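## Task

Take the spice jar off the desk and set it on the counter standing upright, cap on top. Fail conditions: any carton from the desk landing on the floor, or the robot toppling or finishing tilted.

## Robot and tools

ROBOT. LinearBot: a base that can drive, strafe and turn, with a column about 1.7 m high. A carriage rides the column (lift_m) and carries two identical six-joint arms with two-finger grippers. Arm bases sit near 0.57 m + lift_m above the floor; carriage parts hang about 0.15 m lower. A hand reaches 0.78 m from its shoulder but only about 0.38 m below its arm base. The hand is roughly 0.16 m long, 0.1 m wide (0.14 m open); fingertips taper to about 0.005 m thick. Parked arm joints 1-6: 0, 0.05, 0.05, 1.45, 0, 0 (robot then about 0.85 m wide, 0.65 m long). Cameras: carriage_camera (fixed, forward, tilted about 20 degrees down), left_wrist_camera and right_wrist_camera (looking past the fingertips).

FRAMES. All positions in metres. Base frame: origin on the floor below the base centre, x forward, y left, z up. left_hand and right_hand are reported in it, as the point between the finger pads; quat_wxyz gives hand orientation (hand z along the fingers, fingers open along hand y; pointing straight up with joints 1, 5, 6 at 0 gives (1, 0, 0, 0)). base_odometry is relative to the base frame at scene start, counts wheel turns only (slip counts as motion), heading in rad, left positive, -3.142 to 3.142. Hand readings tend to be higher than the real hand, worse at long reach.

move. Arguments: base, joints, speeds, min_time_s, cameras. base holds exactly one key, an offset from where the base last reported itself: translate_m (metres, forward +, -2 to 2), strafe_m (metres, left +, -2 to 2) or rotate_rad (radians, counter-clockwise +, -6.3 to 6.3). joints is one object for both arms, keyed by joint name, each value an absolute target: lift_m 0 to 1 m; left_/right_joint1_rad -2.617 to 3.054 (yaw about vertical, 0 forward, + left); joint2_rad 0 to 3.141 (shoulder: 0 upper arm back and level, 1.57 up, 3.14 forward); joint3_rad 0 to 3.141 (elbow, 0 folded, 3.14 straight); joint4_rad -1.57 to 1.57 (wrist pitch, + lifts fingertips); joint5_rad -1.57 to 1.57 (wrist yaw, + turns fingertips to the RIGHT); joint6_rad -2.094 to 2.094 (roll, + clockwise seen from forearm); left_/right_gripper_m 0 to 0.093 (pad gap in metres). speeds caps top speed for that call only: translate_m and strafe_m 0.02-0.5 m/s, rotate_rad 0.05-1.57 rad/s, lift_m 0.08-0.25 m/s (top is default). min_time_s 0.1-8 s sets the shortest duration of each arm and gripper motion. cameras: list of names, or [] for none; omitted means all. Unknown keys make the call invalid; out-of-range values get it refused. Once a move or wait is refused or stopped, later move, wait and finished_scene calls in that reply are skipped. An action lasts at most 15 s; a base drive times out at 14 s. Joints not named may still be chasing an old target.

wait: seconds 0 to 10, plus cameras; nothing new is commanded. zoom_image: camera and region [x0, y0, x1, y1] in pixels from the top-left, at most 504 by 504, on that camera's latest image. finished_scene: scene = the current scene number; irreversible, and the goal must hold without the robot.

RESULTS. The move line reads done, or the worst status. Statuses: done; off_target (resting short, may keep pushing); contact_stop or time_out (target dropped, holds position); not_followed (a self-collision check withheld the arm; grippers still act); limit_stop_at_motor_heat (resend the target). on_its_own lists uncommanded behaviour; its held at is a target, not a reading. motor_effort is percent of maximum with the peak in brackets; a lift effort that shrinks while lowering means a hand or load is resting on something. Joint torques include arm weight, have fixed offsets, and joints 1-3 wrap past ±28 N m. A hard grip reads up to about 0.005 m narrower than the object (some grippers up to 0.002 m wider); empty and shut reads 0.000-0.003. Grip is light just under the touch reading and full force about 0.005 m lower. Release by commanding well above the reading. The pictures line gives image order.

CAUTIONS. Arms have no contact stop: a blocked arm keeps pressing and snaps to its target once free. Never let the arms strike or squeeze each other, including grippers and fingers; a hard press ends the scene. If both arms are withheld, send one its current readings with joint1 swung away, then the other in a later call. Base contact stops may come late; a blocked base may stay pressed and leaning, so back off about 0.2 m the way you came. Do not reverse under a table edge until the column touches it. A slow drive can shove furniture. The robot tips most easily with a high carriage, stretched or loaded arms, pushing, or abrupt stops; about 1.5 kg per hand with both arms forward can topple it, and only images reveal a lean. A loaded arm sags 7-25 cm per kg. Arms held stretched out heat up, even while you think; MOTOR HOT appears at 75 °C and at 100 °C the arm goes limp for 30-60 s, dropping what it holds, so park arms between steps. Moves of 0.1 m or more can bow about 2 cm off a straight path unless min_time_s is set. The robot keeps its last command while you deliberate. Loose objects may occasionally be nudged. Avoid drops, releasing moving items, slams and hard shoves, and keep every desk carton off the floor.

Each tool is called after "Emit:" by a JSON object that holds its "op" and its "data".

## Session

Emit:
{"op": "move", "data": {"joints": {"lift_m": 0.9}, "cameras": ["carriage_camera"]}}

Emit:
{"op": "move", "data": {"base": {"rotate_rad": 1.5}, "cameras": ["carriage_camera"]}}

Emit:
{"op": "move", "data": {"base": {"rotate_rad": 1.5}, "cameras": ["carriage_camera"]}}

Scene clock: 2.93 s.
Joint torques (N m): left_arm=[0.65 4.34 5.94 -0.22 -0.14 -0.05] | right_arm=[-0.03 4.36 7.05 -0.13 -0.01 -0.13]
move: done
base_odometry: x=+0.000 y=+0.000 heading=+0.000
base_status: not commanded
joint_positions: lift_m=+0.900 left_joint1_rad=-0.017 left_joint2_rad=+0.038 left_joint3_rad=+0.047 left_joint4_rad=+1.430 left_joint5_rad=+0.018 left_joint6_rad=-0.006 left_gripper_m=+0.09396 right_joint1_rad=-0.013 right_joint2_rad=+0.048 right_joint3_rad=+0.042 right_joint4_rad=+1.441 right_joint5_rad=+0.022 right_joint6_rad=-0.023 right_gripper_m=+0.09396
joint_status: all done
motor_effort: lift_m=+31(38) drive_wheels=-1(4)
left_hand: x=+0.2657 y=+0.3054 z=+1.8838 quat_wxyz=(+0.998, +0.009, +0.066, -0.012) (m; base frame)
right_hand: x=+0.2676 y=-0.3133 z=+1.8825 quat_wxyz=(+0.997, +0.011, +0.068, -0.019) (m; base frame)
pictures: carriage_camera
Images, in order (width x height): carriage_camera 504x504.

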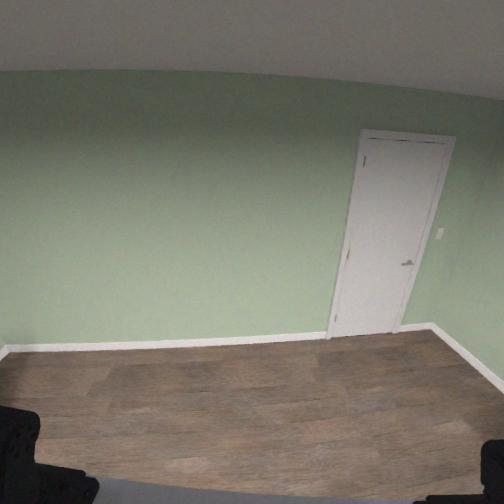

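Scene clock: 5.97 s.
Joint torques (N m): left_arm=[0.54 4.37 5.9 -0.21 -0.14 -0.04] | right_arm=[-0.03 4.36 7.06 -0.12 -0.01 -0.12]
move: done
base_odometry: x=+0.000 y=+0.000 heading=+1.499
base_status: done
joint_positions: lift_m=+0.900 left_joint1_rad=-0.017 left_joint2_rad=+0.038 left_joint3_rad=+0.047 left_joint4_rad=+1.430 left_joint5_rad=+0.017 left_joint6_rad=-0.006 left_gripper_m=+0.09397 right_joint1_rad=-0.013 right_joint2_rad=+0.048 right_joint3_rad=+0.042 right_joint4_rad=+1.440 right_joint5_rad=+0.022 right_joint6_rad=-0.023 right_gripper_m=+0.09397
joint_status: not commanded
motor_effort: lift_m=+31(31) drive_wheels=+6(19)
left_hand: x=+0.2657 y=+0.3055 z=+1.8838 quat_wxyz=(+0.998, +0.009, +0.066, -0.012) (m; base frame)
right_hand: x=+0.2678 y=-0.3133 z=+1.8825 quat_wxyz=(+0.997, +0.011, +0.068, -0.019) (m; base frame)
pictures: carriage_camera
Images, in order (width x height): carriage_camera 504x504.

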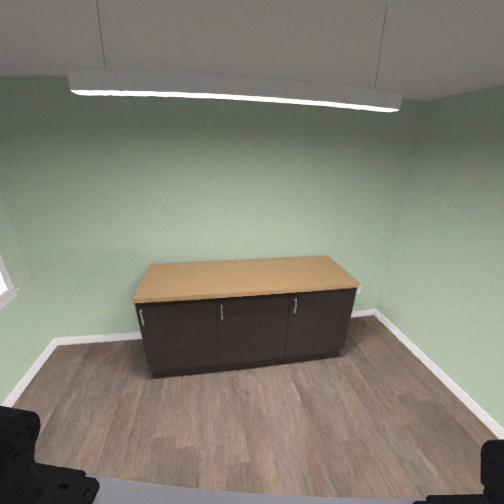

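Scene clock: 9.00 s.
Joint torques (N m): left_arm=[0.58 4.3 5.94 -0.22 -0.12 -0.05] | right_arm=[-0.02 4.38 7.02 -0.14 -0.01 -0.12]
move: done
base_odometry: x=+0.000 y=+0.000 heading=+2.999
base_status: done
joint_positions: lift_m=+0.900 left_joint1_rad=-0.017 left_joint2_rad=+0.038 left_joint3_rad=+0.047 left_joint4_rad=+1.430 left_joint5_rad=+0.017 left_joint6_rad=-0.006 left_gripper_m=+0.09398 right_joint1_rad=-0.013 right_joint2_rad=+0.048 right_joint3_rad=+0.042 right_joint4_rad=+1.440 right_joint5_rad=+0.022 right_joint6_rad=-0.023 right_gripper_m=+0.09398
joint_status: not commanded
motor_effort: lift_m=+31(31) drive_wheels=+6(15)
left_hand: x=+0.2657 y=+0.3055 z=+1.8838 quat_wxyz=(+0.998, +0.009, +0.066, -0.012) (m; base frame)
right_hand: x=+0.2678 y=-0.3133 z=+1.8825 quat_wxyz=(+0.997, +0.011, +0.068, -0.019) (m; base frame)
pictures: carriage_camera
Images, in order (width x height): carriage_camera 504x504.

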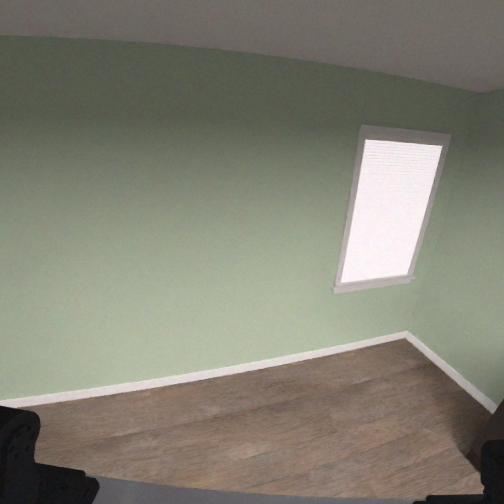

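Emit:
{"op": "move", "data": {"base": {"rotate_rad": 1.75}, "joints": {"lift_m": 0.99}, "cameras": ["carriage_camera"]}}

Emit:
{"op": "zoom_image", "data": {"camera": "carriage_camera", "region": [100, 230, 400, 400]}}

Scene clock: 21.87 s.
Joint torques (N m): left_arm=[0.51 4.31 5.97 -0.2 -0.12 -0.06] | right_arm=[-0.06 4.41 7.01 -0.11 -0.01 -0.12]
move: done
base_odometry: x=+0.000 y=+0.000 heading=-1.535
base_status: done
joint_positions: lift_m=+0.990 left_joint1_rad=-0.017 left_joint2_rad=+0.038 left_joint3_rad=+0.047 left_joint4_rad=+1.429 left_joint5_rad=+0.017 left_joint6_rad=-0.006 left_gripper_m=+0.09398 right_joint1_rad=-0.013 right_joint2_rad=+0.048 right_joint3_rad=+0.042 right_joint4_rad=+1.440 right_joint5_rad=+0.022 right_joint6_rad=-0.023 right_gripper_m=+0.09398
joint_status: all done
motor_effort: lift_m=+31(38) drive_wheels=+7(14)
left_hand: x=+0.2658 y=+0.3055 z=+1.9738 quat_wxyz=(+0.998, +0.009, +0.066, -0.012) (m; base frame)
right_hand: x=+0.2679 y=-0.3133 z=+1.9725 quat_wxyz=(+0.997, +0.011, +0.068, -0.019) (m; base frame)
pictures: carriage_camera
Images, in order (width x height): carriage_camera 504x504.

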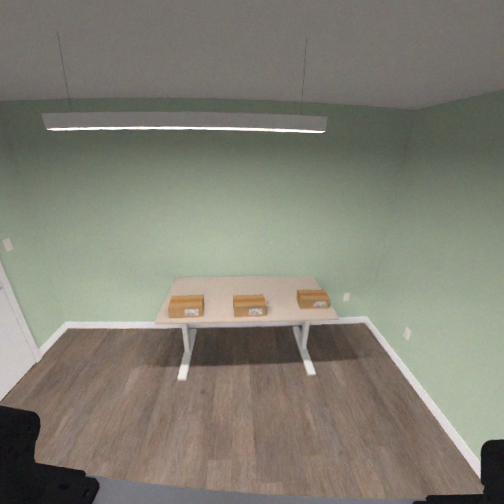

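Scaled by 1.680 from the camera's 504x504 image, which has a finer 720x720 frame.

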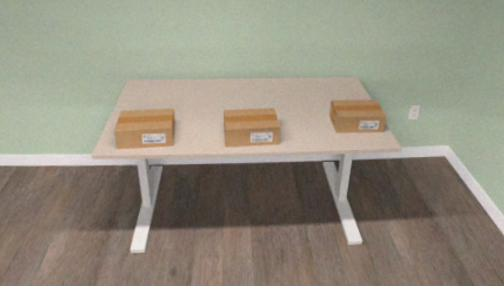

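Emit:
{"op": "move", "data": {"base": {"translate_m": 1.0}, "cameras": ["carriage_camera"]}}

Emit:
{"op": "zoom_image", "data": {"camera": "carriage_camera", "region": [40, 320, 480, 500]}}

Scene clock: 32.87 s.
Joint torques (N m): left_arm=[0.61 4.25 5.89 -0.19 -0.12 -0.04] | right_arm=[0.01 4.36 7.08 -0.08 -0.02 -0.11]
move: done
base_odometry: x=+0.038 y=-0.999 heading=-1.534
base_status: done
joint_positions: lift_m=+0.990 left_joint1_rad=-0.017 left_joint2_rad=+0.038 left_joint3_rad=+0.047 left_joint4_rad=+1.427 left_joint5_rad=+0.017 left_joint6_rad=-0.006 left_gripper_m=+0.09398 right_joint1_rad=-0.013 right_joint2_rad=+0.048 right_joint3_rad=+0.042 right_joint4_rad=+1.437 right_joint5_rad=+0.022 right_joint6_rad=-0.023 right_gripper_m=+0.09398
joint_status: not commanded
motor_effort: lift_m=+31(31) drive_wheels=+8(24)
left_hand: x=+0.2663 y=+0.3055 z=+1.9737 quat_wxyz=(+0.998, +0.009, +0.067, -0.012) (m; base frame)
right_hand: x=+0.2686 y=-0.3133 z=+1.9724 quat_wxyz=(+0.997, +0.011, +0.070, -0.019) (m; base frame)
pictures: carriage_camera
Images, in order (width x height): carriage_camera 504x504.

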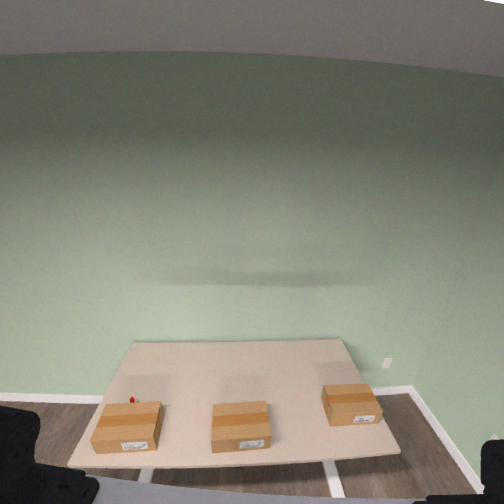

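Scaled by 1.145 from the camera's 504x504 image, which has a finer 720x720 frame.

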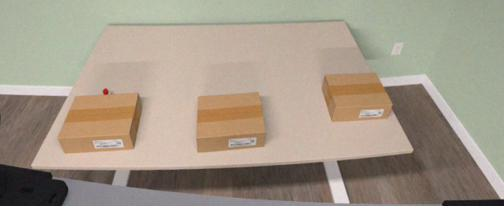

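Emit:
{"op": "move", "data": {"base": {"rotate_rad": 0.03}, "joints": {"left_joint1_rad": 0, "left_joint2_rad": 2.4, "left_joint3_rad": 1.9, "left_joint4_rad": -1.07, "left_joint5_rad": 0, "left_joint6_rad": 0, "lift_m": 0.6}, "min_time_s": 2, "cameras": []}}

Emit:
{"op": "move", "data": {"base": {"strafe_m": 0.335}, "cameras": []}}

Emit:
{"op": "move", "data": {"base": {"translate_m": 0.24}, "speeds": {"translate_m": 0.3}, "cameras": ["carriage_camera", "left_wrist_camera"]}}

Emit:
{"op": "zoom_image", "data": {"camera": "left_wrist_camera", "region": [150, 0, 400, 250]}}

Scene clock: 46.70 s.
Joint torques (N m): left_arm=[0.95 -13.81 8.9 0.44 -0.21 0.02] | right_arm=[-0.02 4.36 7.04 -0.09 0 -0.12]
move: done
base_odometry: x=+0.037 y=-0.999 heading=-1.505
base_status: done
joint_positions: lift_m=+0.600 left_joint1_rad=-0.005 left_joint2_rad=+2.385 left_joint3_rad=+1.877 left_joint4_rad=-1.055 left_joint5_rad=+0.008 left_joint6_rad=-0.006 left_gripper_m=+0.09398 right_joint1_rad=-0.013 right_joint2_rad=+0.048 right_joint3_rad=+0.042 right_joint4_rad=+1.438 right_joint5_rad=+0.022 right_joint6_rad=-0.023 right_gripper_m=+0.09398
joint_status: all done
motor_effort: lift_m=+28(29) drive_wheels=-11(13)
left_hand: x=+0.6900 y=+0.3054 z=+1.1370 quat_wxyz=(+0.004, +0.000, +1.000, -0.004) (m; base frame)
right_hand: x=+0.2685 y=-0.3133 z=+1.5827 quat_wxyz=(+0.997, +0.011, +0.070, -0.019) (m; base frame)
pictures: none
No camera images: "cameras" was empty.

Scene clock: 49.30 s.
Joint torques (N m): left_arm=[0.5 -13.89 8.91 0.45 -0.17 0.01] | right_arm=[-0.03 4.37 7.04 -0.09 -0.01 -0.12]
move: done
base_odometry: x=+0.372 y=-0.978 heading=-1.505
base_status: done
joint_positions: lift_m=+0.600 left_joint1_rad=+0.001 left_joint2_rad=+2.385 left_joint3_rad=+1.877 left_joint4_rad=-1.058 left_joint5_rad=+0.005 left_joint6_rad=-0.006 left_gripper_m=+0.09398 right_joint1_rad=-0.013 right_joint2_rad=+0.048 right_joint3_rad=+0.042 right_joint4_rad=+1.438 right_joint5_rad=+0.022 right_joint6_rad=-0.023 right_gripper_m=+0.09398
joint_status: not commanded
motor_effort: lift_m=+28(28) drive_wheels=-4(13)
left_hand: x=+0.6892 y=+0.3086 z=+1.1370 quat_wxyz=(+0.002, -0.003, +1.000, -0.002) (m; base frame)
right_hand: x=+0.2685 y=-0.3133 z=+1.5827 quat_wxyz=(+0.997, +0.011, +0.070, -0.019) (m; base frame)
pictures: none
No camera images: "cameras" was empty.

Scene clock: 51.57 s.
Joint torques (N m): left_arm=[0.49 -13.81 8.85 0.47 -0.16 0.02] | right_arm=[-0.05 4.37 7.02 -0.08 -0.01 -0.13]
move: done
base_odometry: x=+0.388 y=-1.217 heading=-1.504
base_status: done
joint_positions: lift_m=+0.600 left_joint1_rad=+0.001 left_joint2_rad=+2.385 left_joint3_rad=+1.877 left_joint4_rad=-1.063 left_joint5_rad=+0.005 left_joint6_rad=-0.006 left_gripper_m=+0.09398 right_joint1_rad=-0.013 right_joint2_rad=+0.048 right_joint3_rad=+0.042 right_joint4_rad=+1.437 right_joint5_rad=+0.022 right_joint6_rad=-0.023 right_gripper_m=+0.09398
joint_status: not commanded
motor_effort: lift_m=+28(28) drive_wheels=-9(14)
left_hand: x=+0.6880 y=+0.3086 z=+1.1368 quat_wxyz=(+0.000, -0.003, +1.000, -0.002) (m; base frame)
right_hand: x=+0.2686 y=-0.3133 z=+1.5827 quat_wxyz=(+0.997, +0.011, +0.070, -0.019) (m; base frame)
pictures: carriage_camera, left_wrist_camera
Images, in order (width x height): carriage_camera 504x504, left_wrist_camera 504x504.

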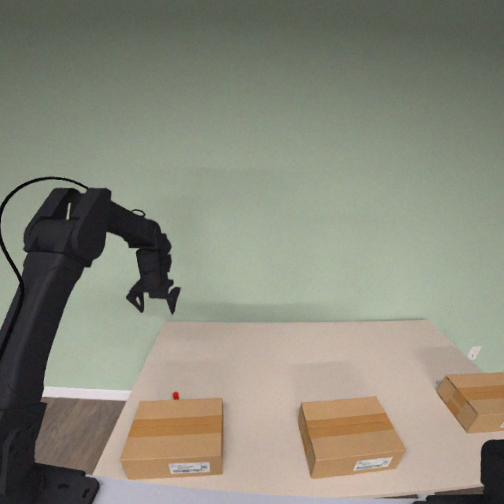

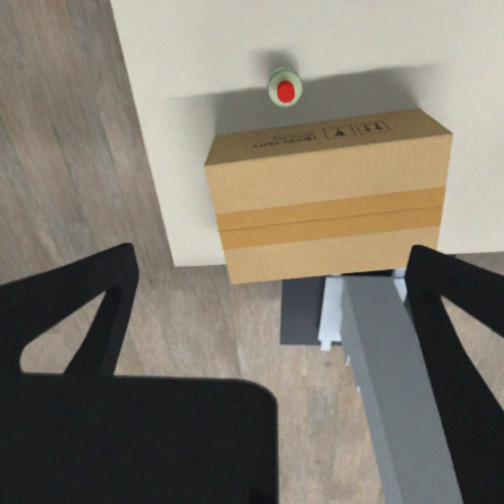

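Scaled by 2.016 from the camera's 504x504 image, which has a finer 720x720 frame.

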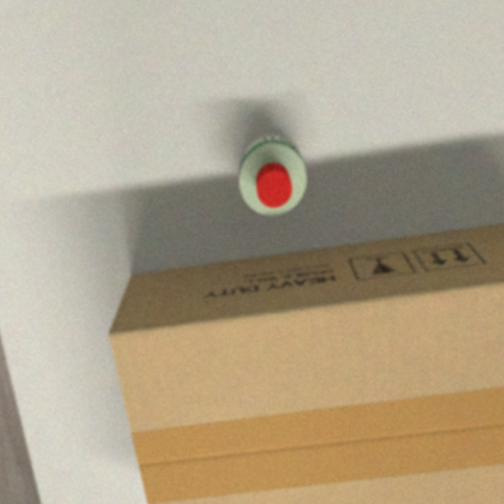

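Emit:
{"op": "move", "data": {"base": {"strafe_m": -0.023}, "joints": {"lift_m": 0.42, "left_joint6_rad": -0.13}, "cameras": []}}

Emit:
{"op": "move", "data": {"base": {"translate_m": -0.012}, "cameras": ["left_wrist_camera", "carriage_camera"]}}

Emit:
{"op": "zoom_image", "data": {"camera": "carriage_camera", "region": [100, 280, 240, 420]}}

Scene clock: 69.73 s.
Joint torques (N m): left_arm=[0.59 -14.91 7.98 0.49 -0.16 -0.13] | right_arm=[-0.03 4.33 7.06 -0.08 -0.01 -0.12]
move: done
base_odometry: x=+0.365 y=-1.219 heading=-1.504
base_status: done
joint_positions: lift_m=+0.420 left_joint1_rad=-0.001 left_joint2_rad=+2.395 left_joint3_rad=+1.885 left_joint4_rad=-1.064 left_joint5_rad=+0.003 left_joint6_rad=-0.122 left_gripper_m=+0.09398 right_joint1_rad=-0.013 right_joint2_rad=+0.048 right_joint3_rad=+0.042 right_joint4_rad=+1.437 right_joint5_rad=+0.022 right_joint6_rad=-0.023 right_gripper_m=+0.09398
joint_status: all done
motor_effort: lift_m=+27(28) drive_wheels=+5(11)
left_hand: x=+0.6889 y=+0.3082 z=+0.9543 quat_wxyz=(-0.002, -0.061, +0.998, -0.002) (m; base frame)
right_hand: x=+0.2686 y=-0.3133 z=+1.4027 quat_wxyz=(+0.997, +0.011, +0.070, -0.018) (m; base frame)
pictures: none
No camera images: "cameras" was empty.

Scene clock: 70.47 s.
Joint torques (N m): left_arm=[0.61 -14.95 7.98 0.5 -0.16 -0.14] | right_arm=[-0.03 4.4 7.01 -0.07 -0.01 -0.12]
move: done
base_odometry: x=+0.364 y=-1.207 heading=-1.503
base_status: done
joint_positions: lift_m=+0.420 left_joint1_rad=-0.001 left_joint2_rad=+2.395 left_joint3_rad=+1.885 left_joint4_rad=-1.065 left_joint5_rad=+0.003 left_joint6_rad=-0.122 left_gripper_m=+0.09398 right_joint1_rad=-0.013 right_joint2_rad=+0.048 right_joint3_rad=+0.042 right_joint4_rad=+1.437 right_joint5_rad=+0.022 right_joint6_rad=-0.023 right_gripper_m=+0.09398
joint_status: not commanded
motor_effort: lift_m=+28(28) drive_wheels=-3(11)
left_hand: x=+0.6887 y=+0.3082 z=+0.9543 quat_wxyz=(-0.002, -0.061, +0.998, -0.001) (m; base frame)
right_hand: x=+0.2687 y=-0.3133 z=+1.4027 quat_wxyz=(+0.997, +0.011, +0.070, -0.018) (m; base frame)
pictures: carriage_camera, left_wrist_camera
Images, in order (width x height): carriage_camera 504x504, left_wrist_camera 504x504.

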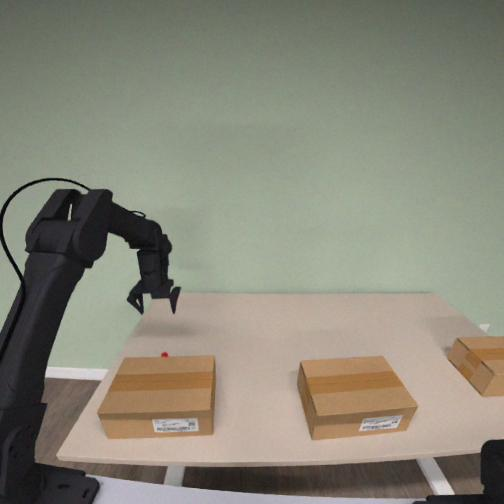

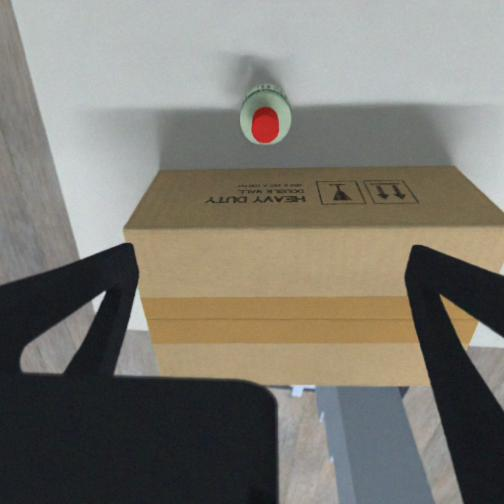

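Scaled by 3.600 from the camera's 504x504 image, which has a finer 720x720 frame.

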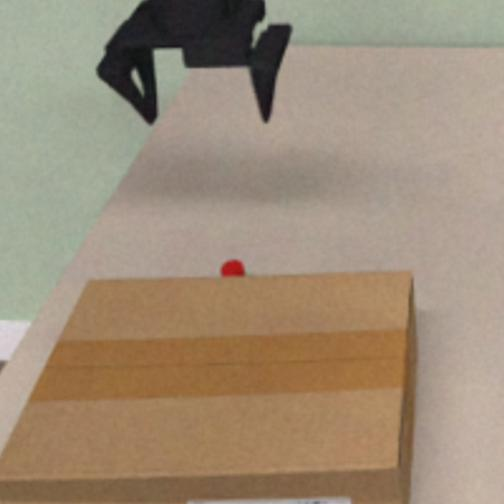

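Emit:
{"op": "move", "data": {"joints": {"lift_m": 0.28}, "speeds": {"lift_m": 0.15}, "cameras": ["left_wrist_camera"]}}

Scene clock: 84.10 s.
Joint torques (N m): left_arm=[0.72 -15.16 7.98 0.5 -0.16 -0.13] | right_arm=[-0.06 4.38 7.05 -0.08 0 -0.13]
move: done
base_odometry: x=+0.365 y=-1.207 heading=-1.503
base_status: not commanded
joint_positions: lift_m=+0.280 left_joint1_rad=-0.001 left_joint2_rad=+2.396 left_joint3_rad=+1.887 left_joint4_rad=-1.065 left_joint5_rad=+0.003 left_joint6_rad=-0.122 left_gripper_m=+0.09398 right_joint1_rad=-0.013 right_joint2_rad=+0.048 right_joint3_rad=+0.042 right_joint4_rad=+1.437 right_joint5_rad=+0.022 right_joint6_rad=-0.023 right_gripper_m=+0.09398
joint_status: all done
motor_effort: lift_m=+28(29) drive_wheels=+1(6)
left_hand: x=+0.6890 y=+0.3082 z=+0.8141 quat_wxyz=(-0.002, -0.061, +0.998, -0.001) (m; base frame)
right_hand: x=+0.2687 y=-0.3133 z=+1.2627 quat_wxyz=(+0.997, +0.011, +0.070, -0.018) (m; base frame)
pictures: left_wrist_camera
Images, in order (width x height): left_wrist_camera 504x504.

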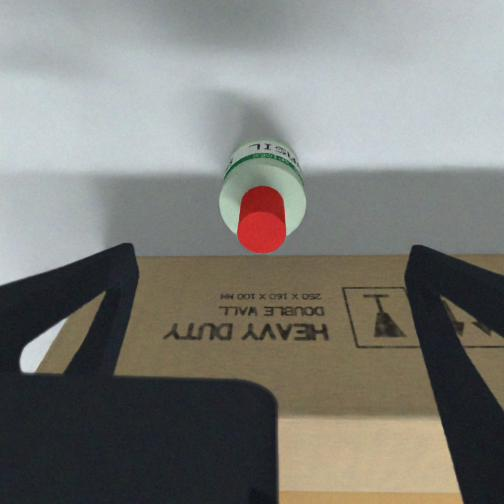

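Emit:
{"op": "move", "data": {"joints": {"lift_m": 0.231}, "speeds": {"lift_m": 0.1}, "cameras": ["left_wrist_camera", "carriage_camera"]}}

Emit:
{"op": "zoom_image", "data": {"camera": "carriage_camera", "region": [90, 240, 230, 380]}}

Scene clock: 118.67 s.
Joint torques (N m): left_arm=[0.57 -15.15 7.61 0.52 -0.15 -0.14] | right_arm=[-0.05 4.36 7.05 -0.08 0 -0.12]
move: done
base_odometry: x=+0.365 y=-1.207 heading=-1.503
base_status: not commanded
joint_positions: lift_m=+0.231 left_joint1_rad=-0.001 left_joint2_rad=+2.398 left_joint3_rad=+1.887 left_joint4_rad=-1.065 left_joint5_rad=+0.003 left_joint6_rad=-0.122 left_gripper_m=+0.09398 right_joint1_rad=-0.013 right_joint2_rad=+0.048 right_joint3_rad=+0.042 right_joint4_rad=+1.437 right_joint5_rad=+0.022 right_joint6_rad=-0.023 right_gripper_m=+0.09398
joint_status: all done
motor_effort: lift_m=+28(28) drive_wheels=+1(3)
left_hand: x=+0.6890 y=+0.3082 z=+0.7648 quat_wxyz=(-0.002, -0.061, +0.998, -0.001) (m; base frame)
right_hand: x=+0.2687 y=-0.3133 z=+1.2137 quat_wxyz=(+0.997, +0.011, +0.070, -0.018) (m; base frame)
pictures: carriage_camera, left_wrist_camera
Images, in order (width x height): carriage_camera 504x504, left_wrist_camera 504x504.

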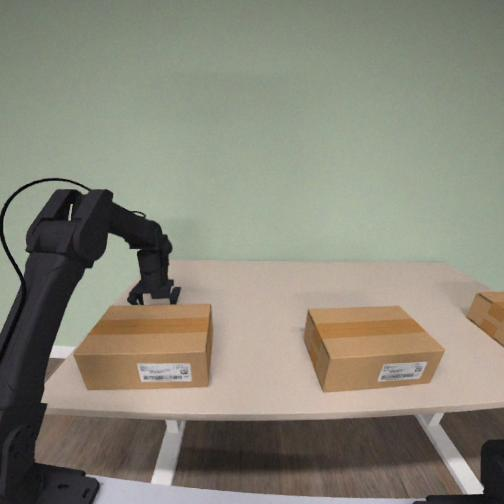

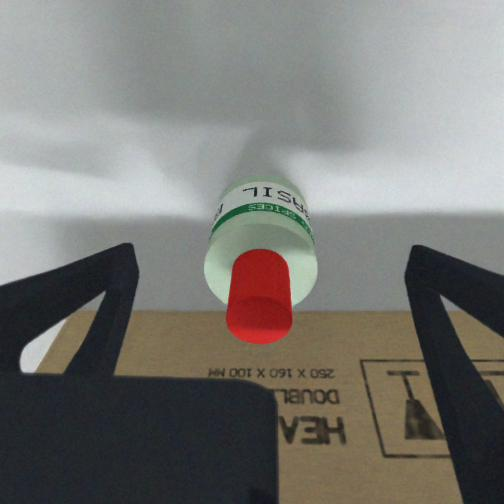

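Scaled by 3.600 from the camera's 504x504 image, which has a finer 720x720 frame.

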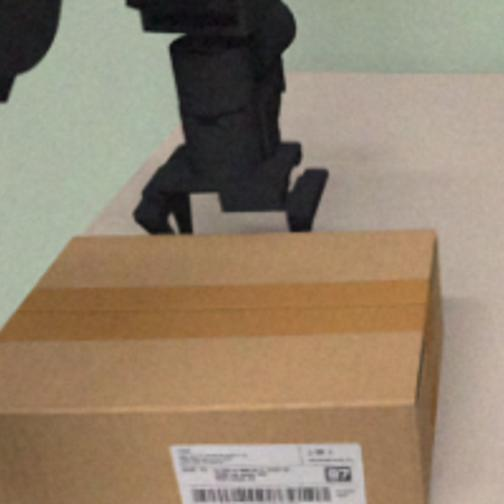

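Emit:
{"op": "move", "data": {"base": {"strafe_m": 0.006}, "speeds": {"strafe_m": 0.05}, "cameras": []}}

Emit:
{"op": "move", "data": {"base": {"translate_m": -0.005}, "speeds": {"translate_m": 0.05}, "cameras": ["left_wrist_camera"]}}

Scene clock: 131.57 s.
Joint torques (N m): left_arm=[0.46 -15.19 7.76 0.52 -0.15 -0.13] | right_arm=[-0.03 4.3 7.04 -0.07 -0.01 -0.13]
move: done
base_odometry: x=+0.371 y=-1.207 heading=-1.503
base_status: done
joint_positions: lift_m=+0.231 left_joint1_rad=+0.003 left_joint2_rad=+2.398 left_joint3_rad=+1.887 left_joint4_rad=-1.065 left_joint5_rad=+0.003 left_joint6_rad=-0.122 left_gripper_m=+0.09398 right_joint1_rad=-0.013 right_joint2_rad=+0.048 right_joint3_rad=+0.042 right_joint4_rad=+1.437 right_joint5_rad=+0.022 right_joint6_rad=-0.023 right_gripper_m=+0.09398
joint_status: not commanded
motor_effort: lift_m=+28(28) drive_wheels=+0(11)
left_hand: x=+0.6890 y=+0.3097 z=+0.7648 quat_wxyz=(-0.002, -0.062, +0.998, -0.001) (m; base frame)
right_hand: x=+0.2687 y=-0.3133 z=+1.2137 quat_wxyz=(+0.997, +0.011, +0.070, -0.019) (m; base frame)
pictures: none
No camera images: "cameras" was empty.

Scene clock: 132.17 s.
Joint torques (N m): left_arm=[0.43 -15.05 7.8 0.52 -0.16 -0.13] | right_arm=[-0.05 4.34 7.02 -0.09 -0.01 -0.13]
move: done
base_odometry: x=+0.370 y=-1.202 heading=-1.503
base_status: done
joint_positions: lift_m=+0.231 left_joint1_rad=+0.003 left_joint2_rad=+2.398 left_joint3_rad=+1.887 left_joint4_rad=-1.066 left_joint5_rad=+0.003 left_joint6_rad=-0.122 left_gripper_m=+0.09398 right_joint1_rad=-0.013 right_joint2_rad=+0.048 right_joint3_rad=+0.042 right_joint4_rad=+1.438 right_joint5_rad=+0.022 right_joint6_rad=-0.023 right_gripper_m=+0.09398
joint_status: not commanded
motor_effort: lift_m=+28(28) drive_wheels=-1(7)
left_hand: x=+0.6888 y=+0.3097 z=+0.7648 quat_wxyz=(-0.003, -0.062, +0.998, -0.001) (m; base frame)
right_hand: x=+0.2685 y=-0.3133 z=+1.2137 quat_wxyz=(+0.997, +0.011, +0.070, -0.019) (m; base frame)
pictures: left_wrist_camera
Images, in order (width x height): left_wrist_camera 504x504.

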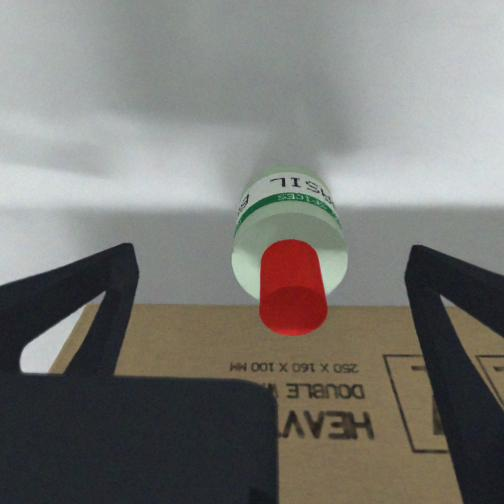

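Emit:
{"op": "move", "data": {"base": {"strafe_m": -0.004}, "speeds": {"strafe_m": 0.05}, "cameras": []}}

Emit:
{"op": "move", "data": {"joints": {"left_gripper_m": 0.031}, "min_time_s": 2.5, "cameras": ["left_wrist_camera"]}}

Scene clock: 139.30 s.
Joint torques (N m): left_arm=[0.77 -15.2 7.8 0.51 -0.15 -0.13] | right_arm=[-0.05 4.38 7.09 -0.1 -0.01 -0.12]
move: done
base_odometry: x=+0.366 y=-1.202 heading=-1.503
base_status: done
joint_positions: lift_m=+0.231 left_joint1_rad=-0.002 left_joint2_rad=+2.398 left_joint3_rad=+1.887 left_joint4_rad=-1.066 left_joint5_rad=+0.002 left_joint6_rad=-0.123 left_gripper_m=+0.09398 right_joint1_rad=-0.013 right_joint2_rad=+0.048 right_joint3_rad=+0.042 right_joint4_rad=+1.438 right_joint5_rad=+0.022 right_joint6_rad=-0.023 right_gripper_m=+0.09398
joint_status: not commanded
motor_effort: lift_m=+28(28) drive_wheels=+2(11)
left_hand: x=+0.6888 y=+0.3079 z=+0.7648 quat_wxyz=(-0.003, -0.061, +0.998, -0.001) (m; base frame)
right_hand: x=+0.2685 y=-0.3133 z=+1.2137 quat_wxyz=(+0.997, +0.011, +0.070, -0.018) (m; base frame)
pictures: none
No camera images: "cameras" was empty.

Scene clock: 142.10 s.
Joint torques (N m): left_arm=[0.9 -14.87 7.1 0.53 -0.15 -0.13] | right_arm=[-0.1 4.38 7.01 -0.09 -0.02 -0.12]
move: done
base_odometry: x=+0.366 y=-1.202 heading=-1.503
base_status: not commanded
joint_positions: lift_m=+0.231 left_joint1_rad=-0.002 left_joint2_rad=+2.394 left_joint3_rad=+1.894 left_joint4_rad=-1.067 left_joint5_rad=+0.003 left_joint6_rad=-0.123 left_gripper_m=+0.03110 right_joint1_rad=-0.013 right_joint2_rad=+0.048 right_joint3_rad=+0.042 right_joint4_rad=+1.438 right_joint5_rad=+0.022 right_joint6_rad=-0.023 right_gripper_m=+0.09398
joint_status: all done
motor_effort: lift_m=+28(28) drive_wheels=+1(4)
left_hand: x=+0.6910 y=+0.3077 z=+0.7680 quat_wxyz=(+0.002, -0.061, +0.998, -0.002) (m; base frame)
right_hand: x=+0.2685 y=-0.3133 z=+1.2137 quat_wxyz=(+0.997, +0.011, +0.070, -0.018) (m; base frame)
pictures: left_wrist_camera
Images, in order (width x height): left_wrist_camera 504x504.

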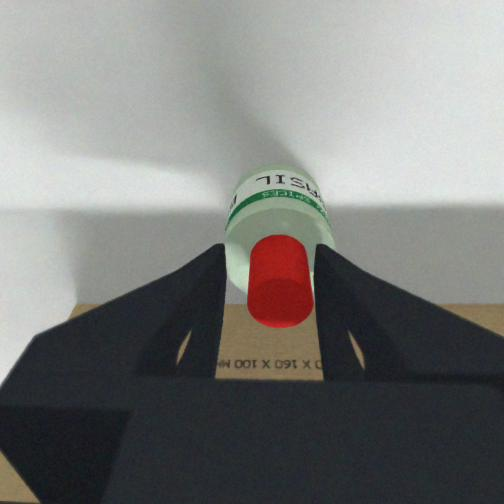

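Emit:
{"op": "move", "data": {"joints": {"left_gripper_m": 0.055}, "min_time_s": 1, "cameras": []}}

Emit:
{"op": "move", "data": {"joints": {"lift_m": 0.247}, "speeds": {"lift_m": 0.08}, "cameras": ["left_wrist_camera"]}}

Emit:
{"op": "move", "data": {"joints": {"left_gripper_m": 0.012}, "min_time_s": 2, "cameras": ["left_wrist_camera"]}}

Scene clock: 168.03 s.
Joint torques (N m): left_arm=[0.76 -14.84 7.16 0.55 -0.15 -0.12] | right_arm=[-0.08 4.36 7.02 -0.09 -0.02 -0.12]
move: done
base_odometry: x=+0.366 y=-1.202 heading=-1.503
base_status: not commanded
joint_positions: lift_m=+0.231 left_joint1_rad=-0.002 left_joint2_rad=+2.394 left_joint3_rad=+1.894 left_joint4_rad=-1.067 left_joint5_rad=+0.003 left_joint6_rad=-0.123 left_gripper_m=+0.05490 right_joint1_rad=-0.013 right_joint2_rad=+0.048 right_joint3_rad=+0.042 right_joint4_rad=+1.438 right_joint5_rad=+0.022 right_joint6_rad=-0.023 right_gripper_m=+0.09398
joint_status: all done
motor_effort: lift_m=+28(28) drive_wheels=+2(4)
left_hand: x=+0.6910 y=+0.3077 z=+0.7680 quat_wxyz=(+0.002, -0.061, +0.998, -0.002) (m; base frame)
right_hand: x=+0.2685 y=-0.3133 z=+1.2137 quat_wxyz=(+0.997, +0.011, +0.070, -0.018) (m; base frame)
pictures: none
No camera images: "cameras" was empty.

Scene clock: 168.60 s.
Joint torques (N m): left_arm=[0.68 -14.95 7.12 0.55 -0.16 -0.14] | right_arm=[-0.06 4.4 7.05 -0.09 0 -0.13]
move: done
base_odometry: x=+0.366 y=-1.202 heading=-1.503
base_status: not commanded
joint_positions: lift_m=+0.247 left_joint1_rad=-0.002 left_joint2_rad=+2.395 left_joint3_rad=+1.894 left_joint4_rad=-1.067 left_joint5_rad=+0.003 left_joint6_rad=-0.123 left_gripper_m=+0.05490 right_joint1_rad=-0.013 right_joint2_rad=+0.048 right_joint3_rad=+0.042 right_joint4_rad=+1.438 right_joint5_rad=+0.022 right_joint6_rad=-0.023 right_gripper_m=+0.09398
joint_status: all done
motor_effort: lift_m=+31(38) drive_wheels=+0(4)
left_hand: x=+0.6909 y=+0.3077 z=+0.7833 quat_wxyz=(+0.001, -0.061, +0.998, -0.002) (m; base frame)
right_hand: x=+0.2685 y=-0.3133 z=+1.2294 quat_wxyz=(+0.997, +0.011, +0.070, -0.018) (m; base frame)
pictures: left_wrist_camera
Images, in order (width x height): left_wrist_camera 504x504.

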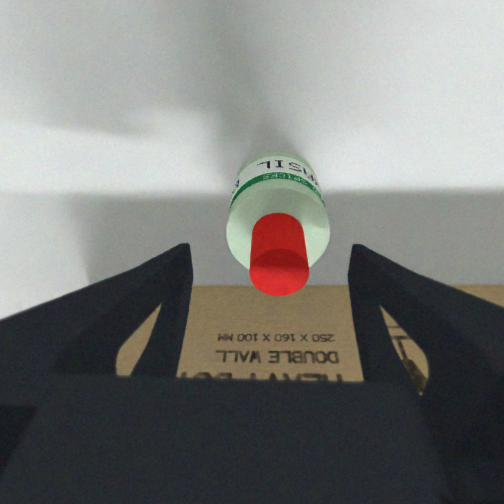

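Scene clock: 170.87 s.
Joint torques (N m): left_arm=[0.75 -14.95 7.17 0.55 -0.16 -0.12] | right_arm=[-0.09 4.4 7.05 -0.08 0 -0.12]
move: off_target
base_odometry: x=+0.366 y=-1.202 heading=-1.503
base_status: not commanded
joint_positions: lift_m=+0.247 left_joint1_rad=-0.002 left_joint2_rad=+2.395 left_joint3_rad=+1.894 left_joint4_rad=-1.067 left_joint5_rad=+0.003 left_joint6_rad=-0.123 left_gripper_m=+0.01640 right_joint1_rad=-0.013 right_joint2_rad=+0.048 right_joint3_rad=+0.042 right_joint4_rad=+1.438 right_joint5_rad=+0.022 right_joint6_rad=-0.023 right_gripper_m=+0.09398
joint_status: left_gripper_m off_target (ended at +0.01642, target +0.01200)
motor_effort: lift_m=+31(31) drive_wheels=+1(3)
left_hand: x=+0.6909 y=+0.3077 z=+0.7833 quat_wxyz=(+0.001, -0.061, +0.998, -0.002) (m; base frame)
right_hand: x=+0.2685 y=-0.3133 z=+1.2294 quat_wxyz=(+0.997, +0.011, +0.070, -0.018) (m; base frame)
pictures: left_wrist_camera
Images, in order (width x height): left_wrist_camera 504x504.

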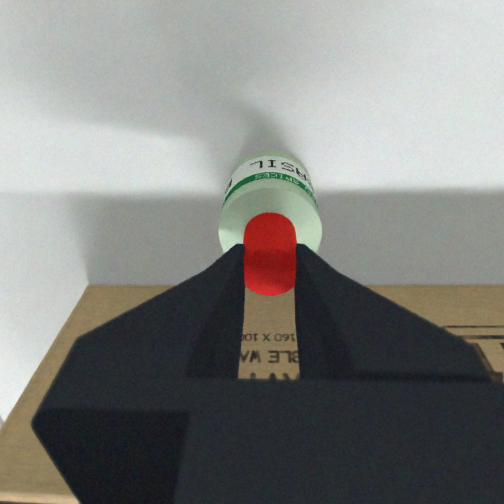

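Emit:
{"op": "move", "data": {"joints": {"lift_m": 0.33, "left_gripper_m": 0.01}, "speeds": {"lift_m": 0.12}, "cameras": ["left_wrist_camera"]}}

Emit:
{"op": "move", "data": {"joints": {"lift_m": 0.58}, "cameras": ["left_wrist_camera", "carriage_camera"]}}

Emit:
{"op": "zoom_image", "data": {"camera": "carriage_camera", "region": [80, 240, 230, 390]}}

Scene clock: 178.47 s.
Joint torques (N m): left_arm=[0.69 -15.34 7.15 0.54 -0.16 -0.12] | right_arm=[-0.1 4.37 7.04 -0.09 -0.01 -0.11]
move: off_target
base_odometry: x=+0.366 y=-1.202 heading=-1.503
base_status: not commanded
joint_positions: lift_m=+0.330 left_joint1_rad=-0.002 left_joint2_rad=+2.397 left_joint3_rad=+1.894 left_joint4_rad=-1.068 left_joint5_rad=+0.003 left_joint6_rad=-0.123 left_gripper_m=+0.01639 right_joint1_rad=-0.013 right_joint2_rad=+0.048 right_joint3_rad=+0.042 right_joint4_rad=+1.438 right_joint5_rad=+0.022 right_joint6_rad=-0.023 right_gripper_m=+0.09398
joint_status: left_gripper_m off_target (ended at +0.01639, target +0.01000); the others done
motor_effort: lift_m=+31(37) drive_wheels=+1(4)
left_hand: x=+0.6905 y=+0.3077 z=+0.8653 quat_wxyz=(+0.000, -0.061, +0.998, -0.001) (m; base frame)
right_hand: x=+0.2685 y=-0.3133 z=+1.3124 quat_wxyz=(+0.997, +0.011, +0.070, -0.018) (m; base frame)
pictures: left_wrist_camera
Images, in order (width x height): left_wrist_camera 504x504.

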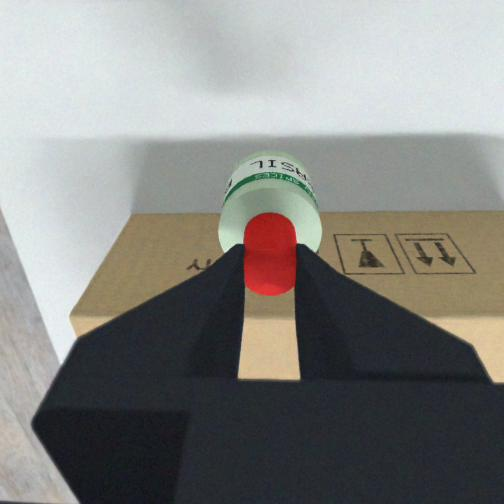

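Scene clock: 180.00 s.
Joint torques (N m): left_arm=[0.79 -15.24 7.27 0.53 -0.17 -0.13] | right_arm=[-0.09 4.4 7.05 -0.09 -0.01 -0.12]
move: done
base_odometry: x=+0.366 y=-1.202 heading=-1.503
base_status: not commanded
joint_positions: lift_m=+0.580 left_joint1_rad=-0.002 left_joint2_rad=+2.398 left_joint3_rad=+1.894 left_joint4_rad=-1.068 left_joint5_rad=+0.003 left_joint6_rad=-0.123 left_gripper_m=+0.01639 right_joint1_rad=-0.013 right_joint2_rad=+0.048 right_joint3_rad=+0.042 right_joint4_rad=+1.438 right_joint5_rad=+0.022 right_joint6_rad=-0.023 right_gripper_m=+0.09398
joint_status: all done
motor_effort: lift_m=+31(38) drive_wheels=+1(3)
left_hand: x=+0.6904 y=+0.3077 z=+1.1149 quat_wxyz=(+0.000, -0.061, +0.998, -0.001) (m; base frame)
right_hand: x=+0.2685 y=-0.3133 z=+1.5624 quat_wxyz=(+0.997, +0.011, +0.070, -0.018) (m; base frame)
pictures: carriage_camera, left_wrist_camera
Images, in order (width x height): carriage_camera 504x504, left_wrist_camera 504x504.

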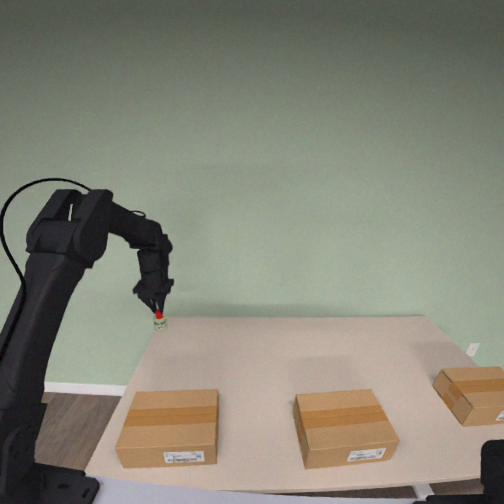

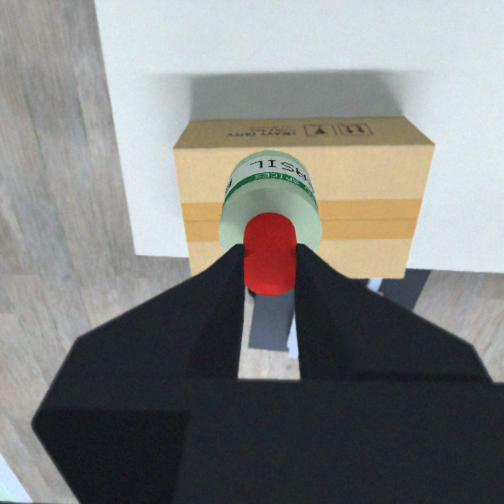

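Scaled by 3.360 from the camera's 504x504 image, which has a finer 720x720 frame.

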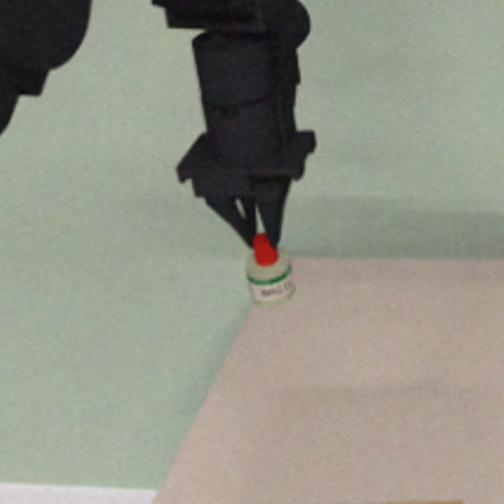

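Emit:
{"op": "move", "data": {"base": {"translate_m": -0.35}, "speeds": {"translate_m": 0.4}, "cameras": []}}

Emit:
{"op": "move", "data": {"base": {"rotate_rad": 3.13}, "speeds": {"rotate_rad": 1.2}, "cameras": ["carriage_camera"]}}

Emit:
{"op": "move", "data": {"base": {"translate_m": 1.7}, "speeds": {"translate_m": 0.45}, "cameras": ["carriage_camera", "left_wrist_camera"]}}

Scene clock: 195.17 s.
Joint torques (N m): left_arm=[0.79 -15.32 7.17 0.53 -0.15 -0.13] | right_arm=[-0.09 4.34 7.02 -0.09 0 -0.11]
move: done
base_odometry: x=+0.342 y=-0.853 heading=-1.503
base_status: done
joint_positions: lift_m=+0.580 left_joint1_rad=-0.002 left_joint2_rad=+2.398 left_joint3_rad=+1.894 left_joint4_rad=-1.068 left_joint5_rad=+0.003 left_joint6_rad=-0.123 left_gripper_m=+0.01639 right_joint1_rad=-0.013 right_joint2_rad=+0.048 right_joint3_rad=+0.042 right_joint4_rad=+1.438 right_joint5_rad=+0.022 right_joint6_rad=-0.023 right_gripper_m=+0.09398
joint_status: not commanded
motor_effort: lift_m=+31(31) drive_wheels=-3(11)
left_hand: x=+0.6904 y=+0.3077 z=+1.1149 quat_wxyz=(+0.000, -0.061, +0.998, -0.001) (m; base frame)
right_hand: x=+0.2685 y=-0.3133 z=+1.5624 quat_wxyz=(+0.997, +0.011, +0.070, -0.018) (m; base frame)
pictures: none
No camera images: "cameras" was empty.

Scene clock: 199.57 s.
Joint torques (N m): left_arm=[0.46 -15.31 7.17 0.5 -0.14 -0.14] | right_arm=[-0.03 4.33 7.06 -0.1 -0.01 -0.12]
move: done
base_odometry: x=+0.342 y=-0.853 heading=+1.627
base_status: done
joint_positions: lift_m=+0.580 left_joint1_rad=+0.004 left_joint2_rad=+2.398 left_joint3_rad=+1.894 left_joint4_rad=-1.063 left_joint5_rad=+0.001 left_joint6_rad=-0.123 left_gripper_m=+0.01638 right_joint1_rad=-0.013 right_joint2_rad=+0.048 right_joint3_rad=+0.042 right_joint4_rad=+1.438 right_joint5_rad=+0.022 right_joint6_rad=-0.023 right_gripper_m=+0.09400
joint_status: not commanded
motor_effort: lift_m=+31(31) drive_wheels=+5(18)
left_hand: x=+0.6915 y=+0.3108 z=+1.1149 quat_wxyz=(+0.002, -0.064, +0.998, -0.001) (m; base frame)
right_hand: x=+0.2685 y=-0.3133 z=+1.5624 quat_wxyz=(+0.997, +0.011, +0.070, -0.018) (m; base frame)
pictures: carriage_camera
Images, in order (width x height): carriage_camera 504x504.

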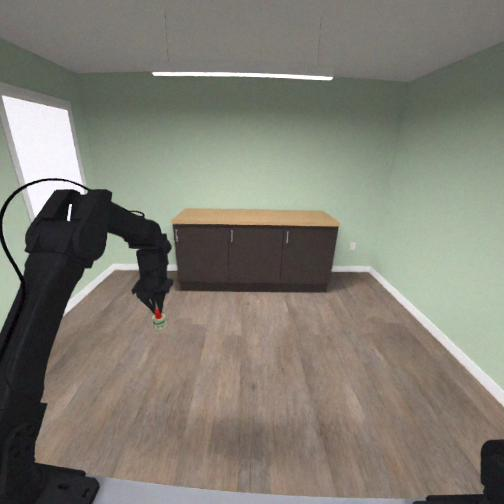

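Scene clock: 205.43 s.
Joint torques (N m): left_arm=[0.35 -15.27 7.16 0.53 -0.13 -0.13] | right_arm=[-0.06 4.37 7.05 -0.09 -0.01 -0.13]
move: done
base_odometry: x=+0.244 y=+0.844 heading=+1.628
base_status: done
joint_positions: lift_m=+0.580 left_joint1_rad=+0.004 left_joint2_rad=+2.398 left_joint3_rad=+1.894 left_joint4_rad=-1.066 left_joint5_rad=+0.001 left_joint6_rad=-0.123 left_gripper_m=+0.01638 right_joint1_rad=-0.013 right_joint2_rad=+0.048 right_joint3_rad=+0.042 right_joint4_rad=+1.438 right_joint5_rad=+0.022 right_joint6_rad=-0.023 right_gripper_m=+0.09400
joint_status: not commanded
motor_effort: lift_m=+31(31) drive_wheels=-11(23)
left_hand: x=+0.6908 y=+0.3104 z=+1.1149 quat_wxyz=(+0.000, -0.063, +0.998, -0.001) (m; base frame)
right_hand: x=+0.2683 y=-0.3133 z=+1.5624 quat_wxyz=(+0.997, +0.011, +0.069, -0.018) (m; base frame)
pictures: carriage_camera, left_wrist_camera
Images, in order (width x height): carriage_camera 504x504, left_wrist_camera 504x504.

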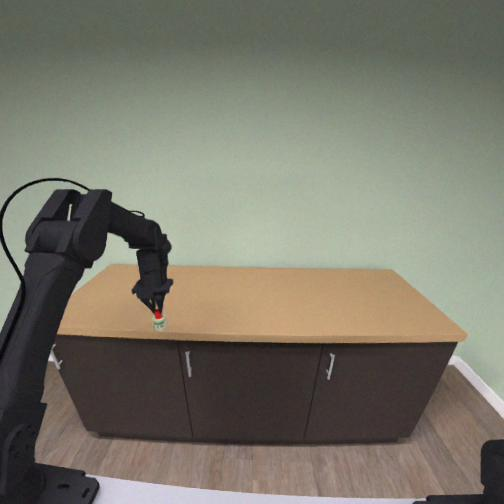

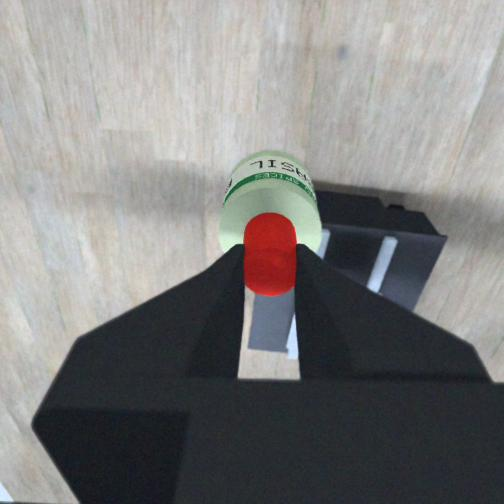

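Emit:
{"op": "move", "data": {"base": {"translate_m": 0.29}, "speeds": {"translate_m": 0.25}, "cameras": []}}

Emit:
{"op": "move", "data": {"joints": {"lift_m": 0.465}, "speeds": {"lift_m": 0.15}, "cameras": ["carriage_camera", "left_wrist_camera"]}}

Emit:
{"op": "zoom_image", "data": {"camera": "carriage_camera", "region": [100, 250, 220, 370]}}

Scene clock: 215.60 s.
Joint torques (N m): left_arm=[0.32 -15.34 7.12 0.55 -0.15 -0.13] | right_arm=[-0.06 4.38 7.02 -0.09 -0.01 -0.11]
move: done
base_odometry: x=+0.227 y=+1.133 heading=+1.629
base_status: done
joint_positions: lift_m=+0.580 left_joint1_rad=+0.003 left_joint2_rad=+2.398 left_joint3_rad=+1.894 left_joint4_rad=-1.068 left_joint5_rad=+0.001 left_joint6_rad=-0.123 left_gripper_m=+0.01638 right_joint1_rad=-0.013 right_joint2_rad=+0.048 right_joint3_rad=+0.042 right_joint4_rad=+1.439 right_joint5_rad=+0.022 right_joint6_rad=-0.023 right_gripper_m=+0.09400
joint_status: not commanded
motor_effort: lift_m=+31(31) drive_wheels=-10(18)
left_hand: x=+0.6902 y=+0.3103 z=+1.1149 quat_wxyz=(-0.001, -0.063, +0.998, -0.001) (m; base frame)
right_hand: x=+0.2682 y=-0.3133 z=+1.5625 quat_wxyz=(+0.997, +0.011, +0.069, -0.018) (m; base frame)
pictures: none
No camera images: "cameras" was empty.

Scene clock: 216.80 s.
Joint torques (N m): left_arm=[0.34 -15.34 7.2 0.53 -0.14 -0.12] | right_arm=[-0.05 4.36 7.05 -0.1 0 -0.11]
move: done
base_odometry: x=+0.227 y=+1.133 heading=+1.629
base_status: not commanded
joint_positions: lift_m=+0.465 left_joint1_rad=+0.003 left_joint2_rad=+2.399 left_joint3_rad=+1.894 left_joint4_rad=-1.068 left_joint5_rad=+0.001 left_joint6_rad=-0.123 left_gripper_m=+0.01638 right_joint1_rad=-0.013 right_joint2_rad=+0.048 right_joint3_rad=+0.042 right_joint4_rad=+1.439 right_joint5_rad=+0.022 right_joint6_rad=-0.023 right_gripper_m=+0.09400
joint_status: all done
motor_effort: lift_m=+28(29) drive_wheels=+5(11)
left_hand: x=+0.6901 y=+0.3103 z=+0.9996 quat_wxyz=(-0.001, -0.063, +0.998, -0.001) (m; base frame)
right_hand: x=+0.2682 y=-0.3133 z=+1.4477 quat_wxyz=(+0.997, +0.011, +0.069, -0.018) (m; base frame)
pictures: carriage_camera, left_wrist_camera
Images, in order (width x height): carriage_camera 504x504, left_wrist_camera 504x504.

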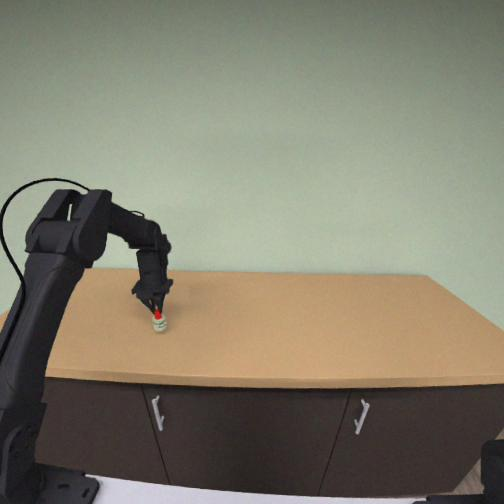

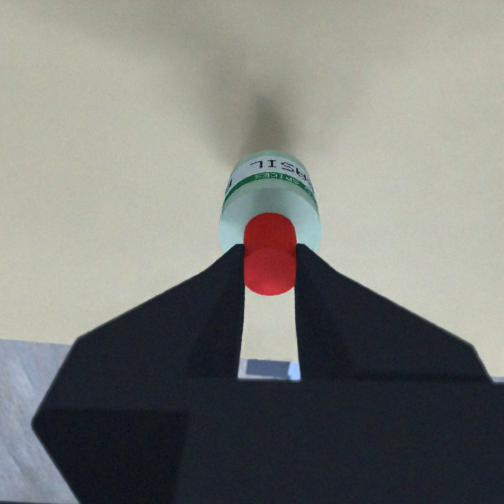

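Scaled by 4.200 from the camera's 504x504 image, which has a finer 720x720 frame.

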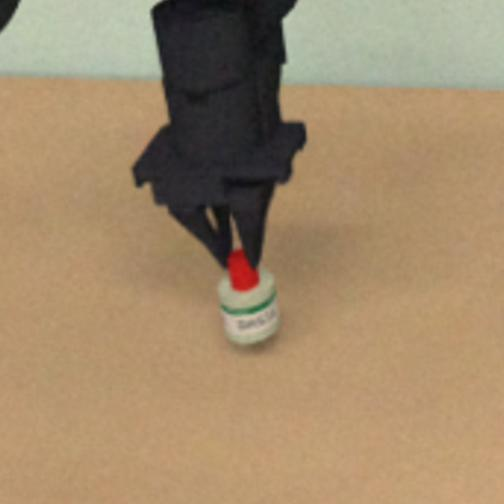

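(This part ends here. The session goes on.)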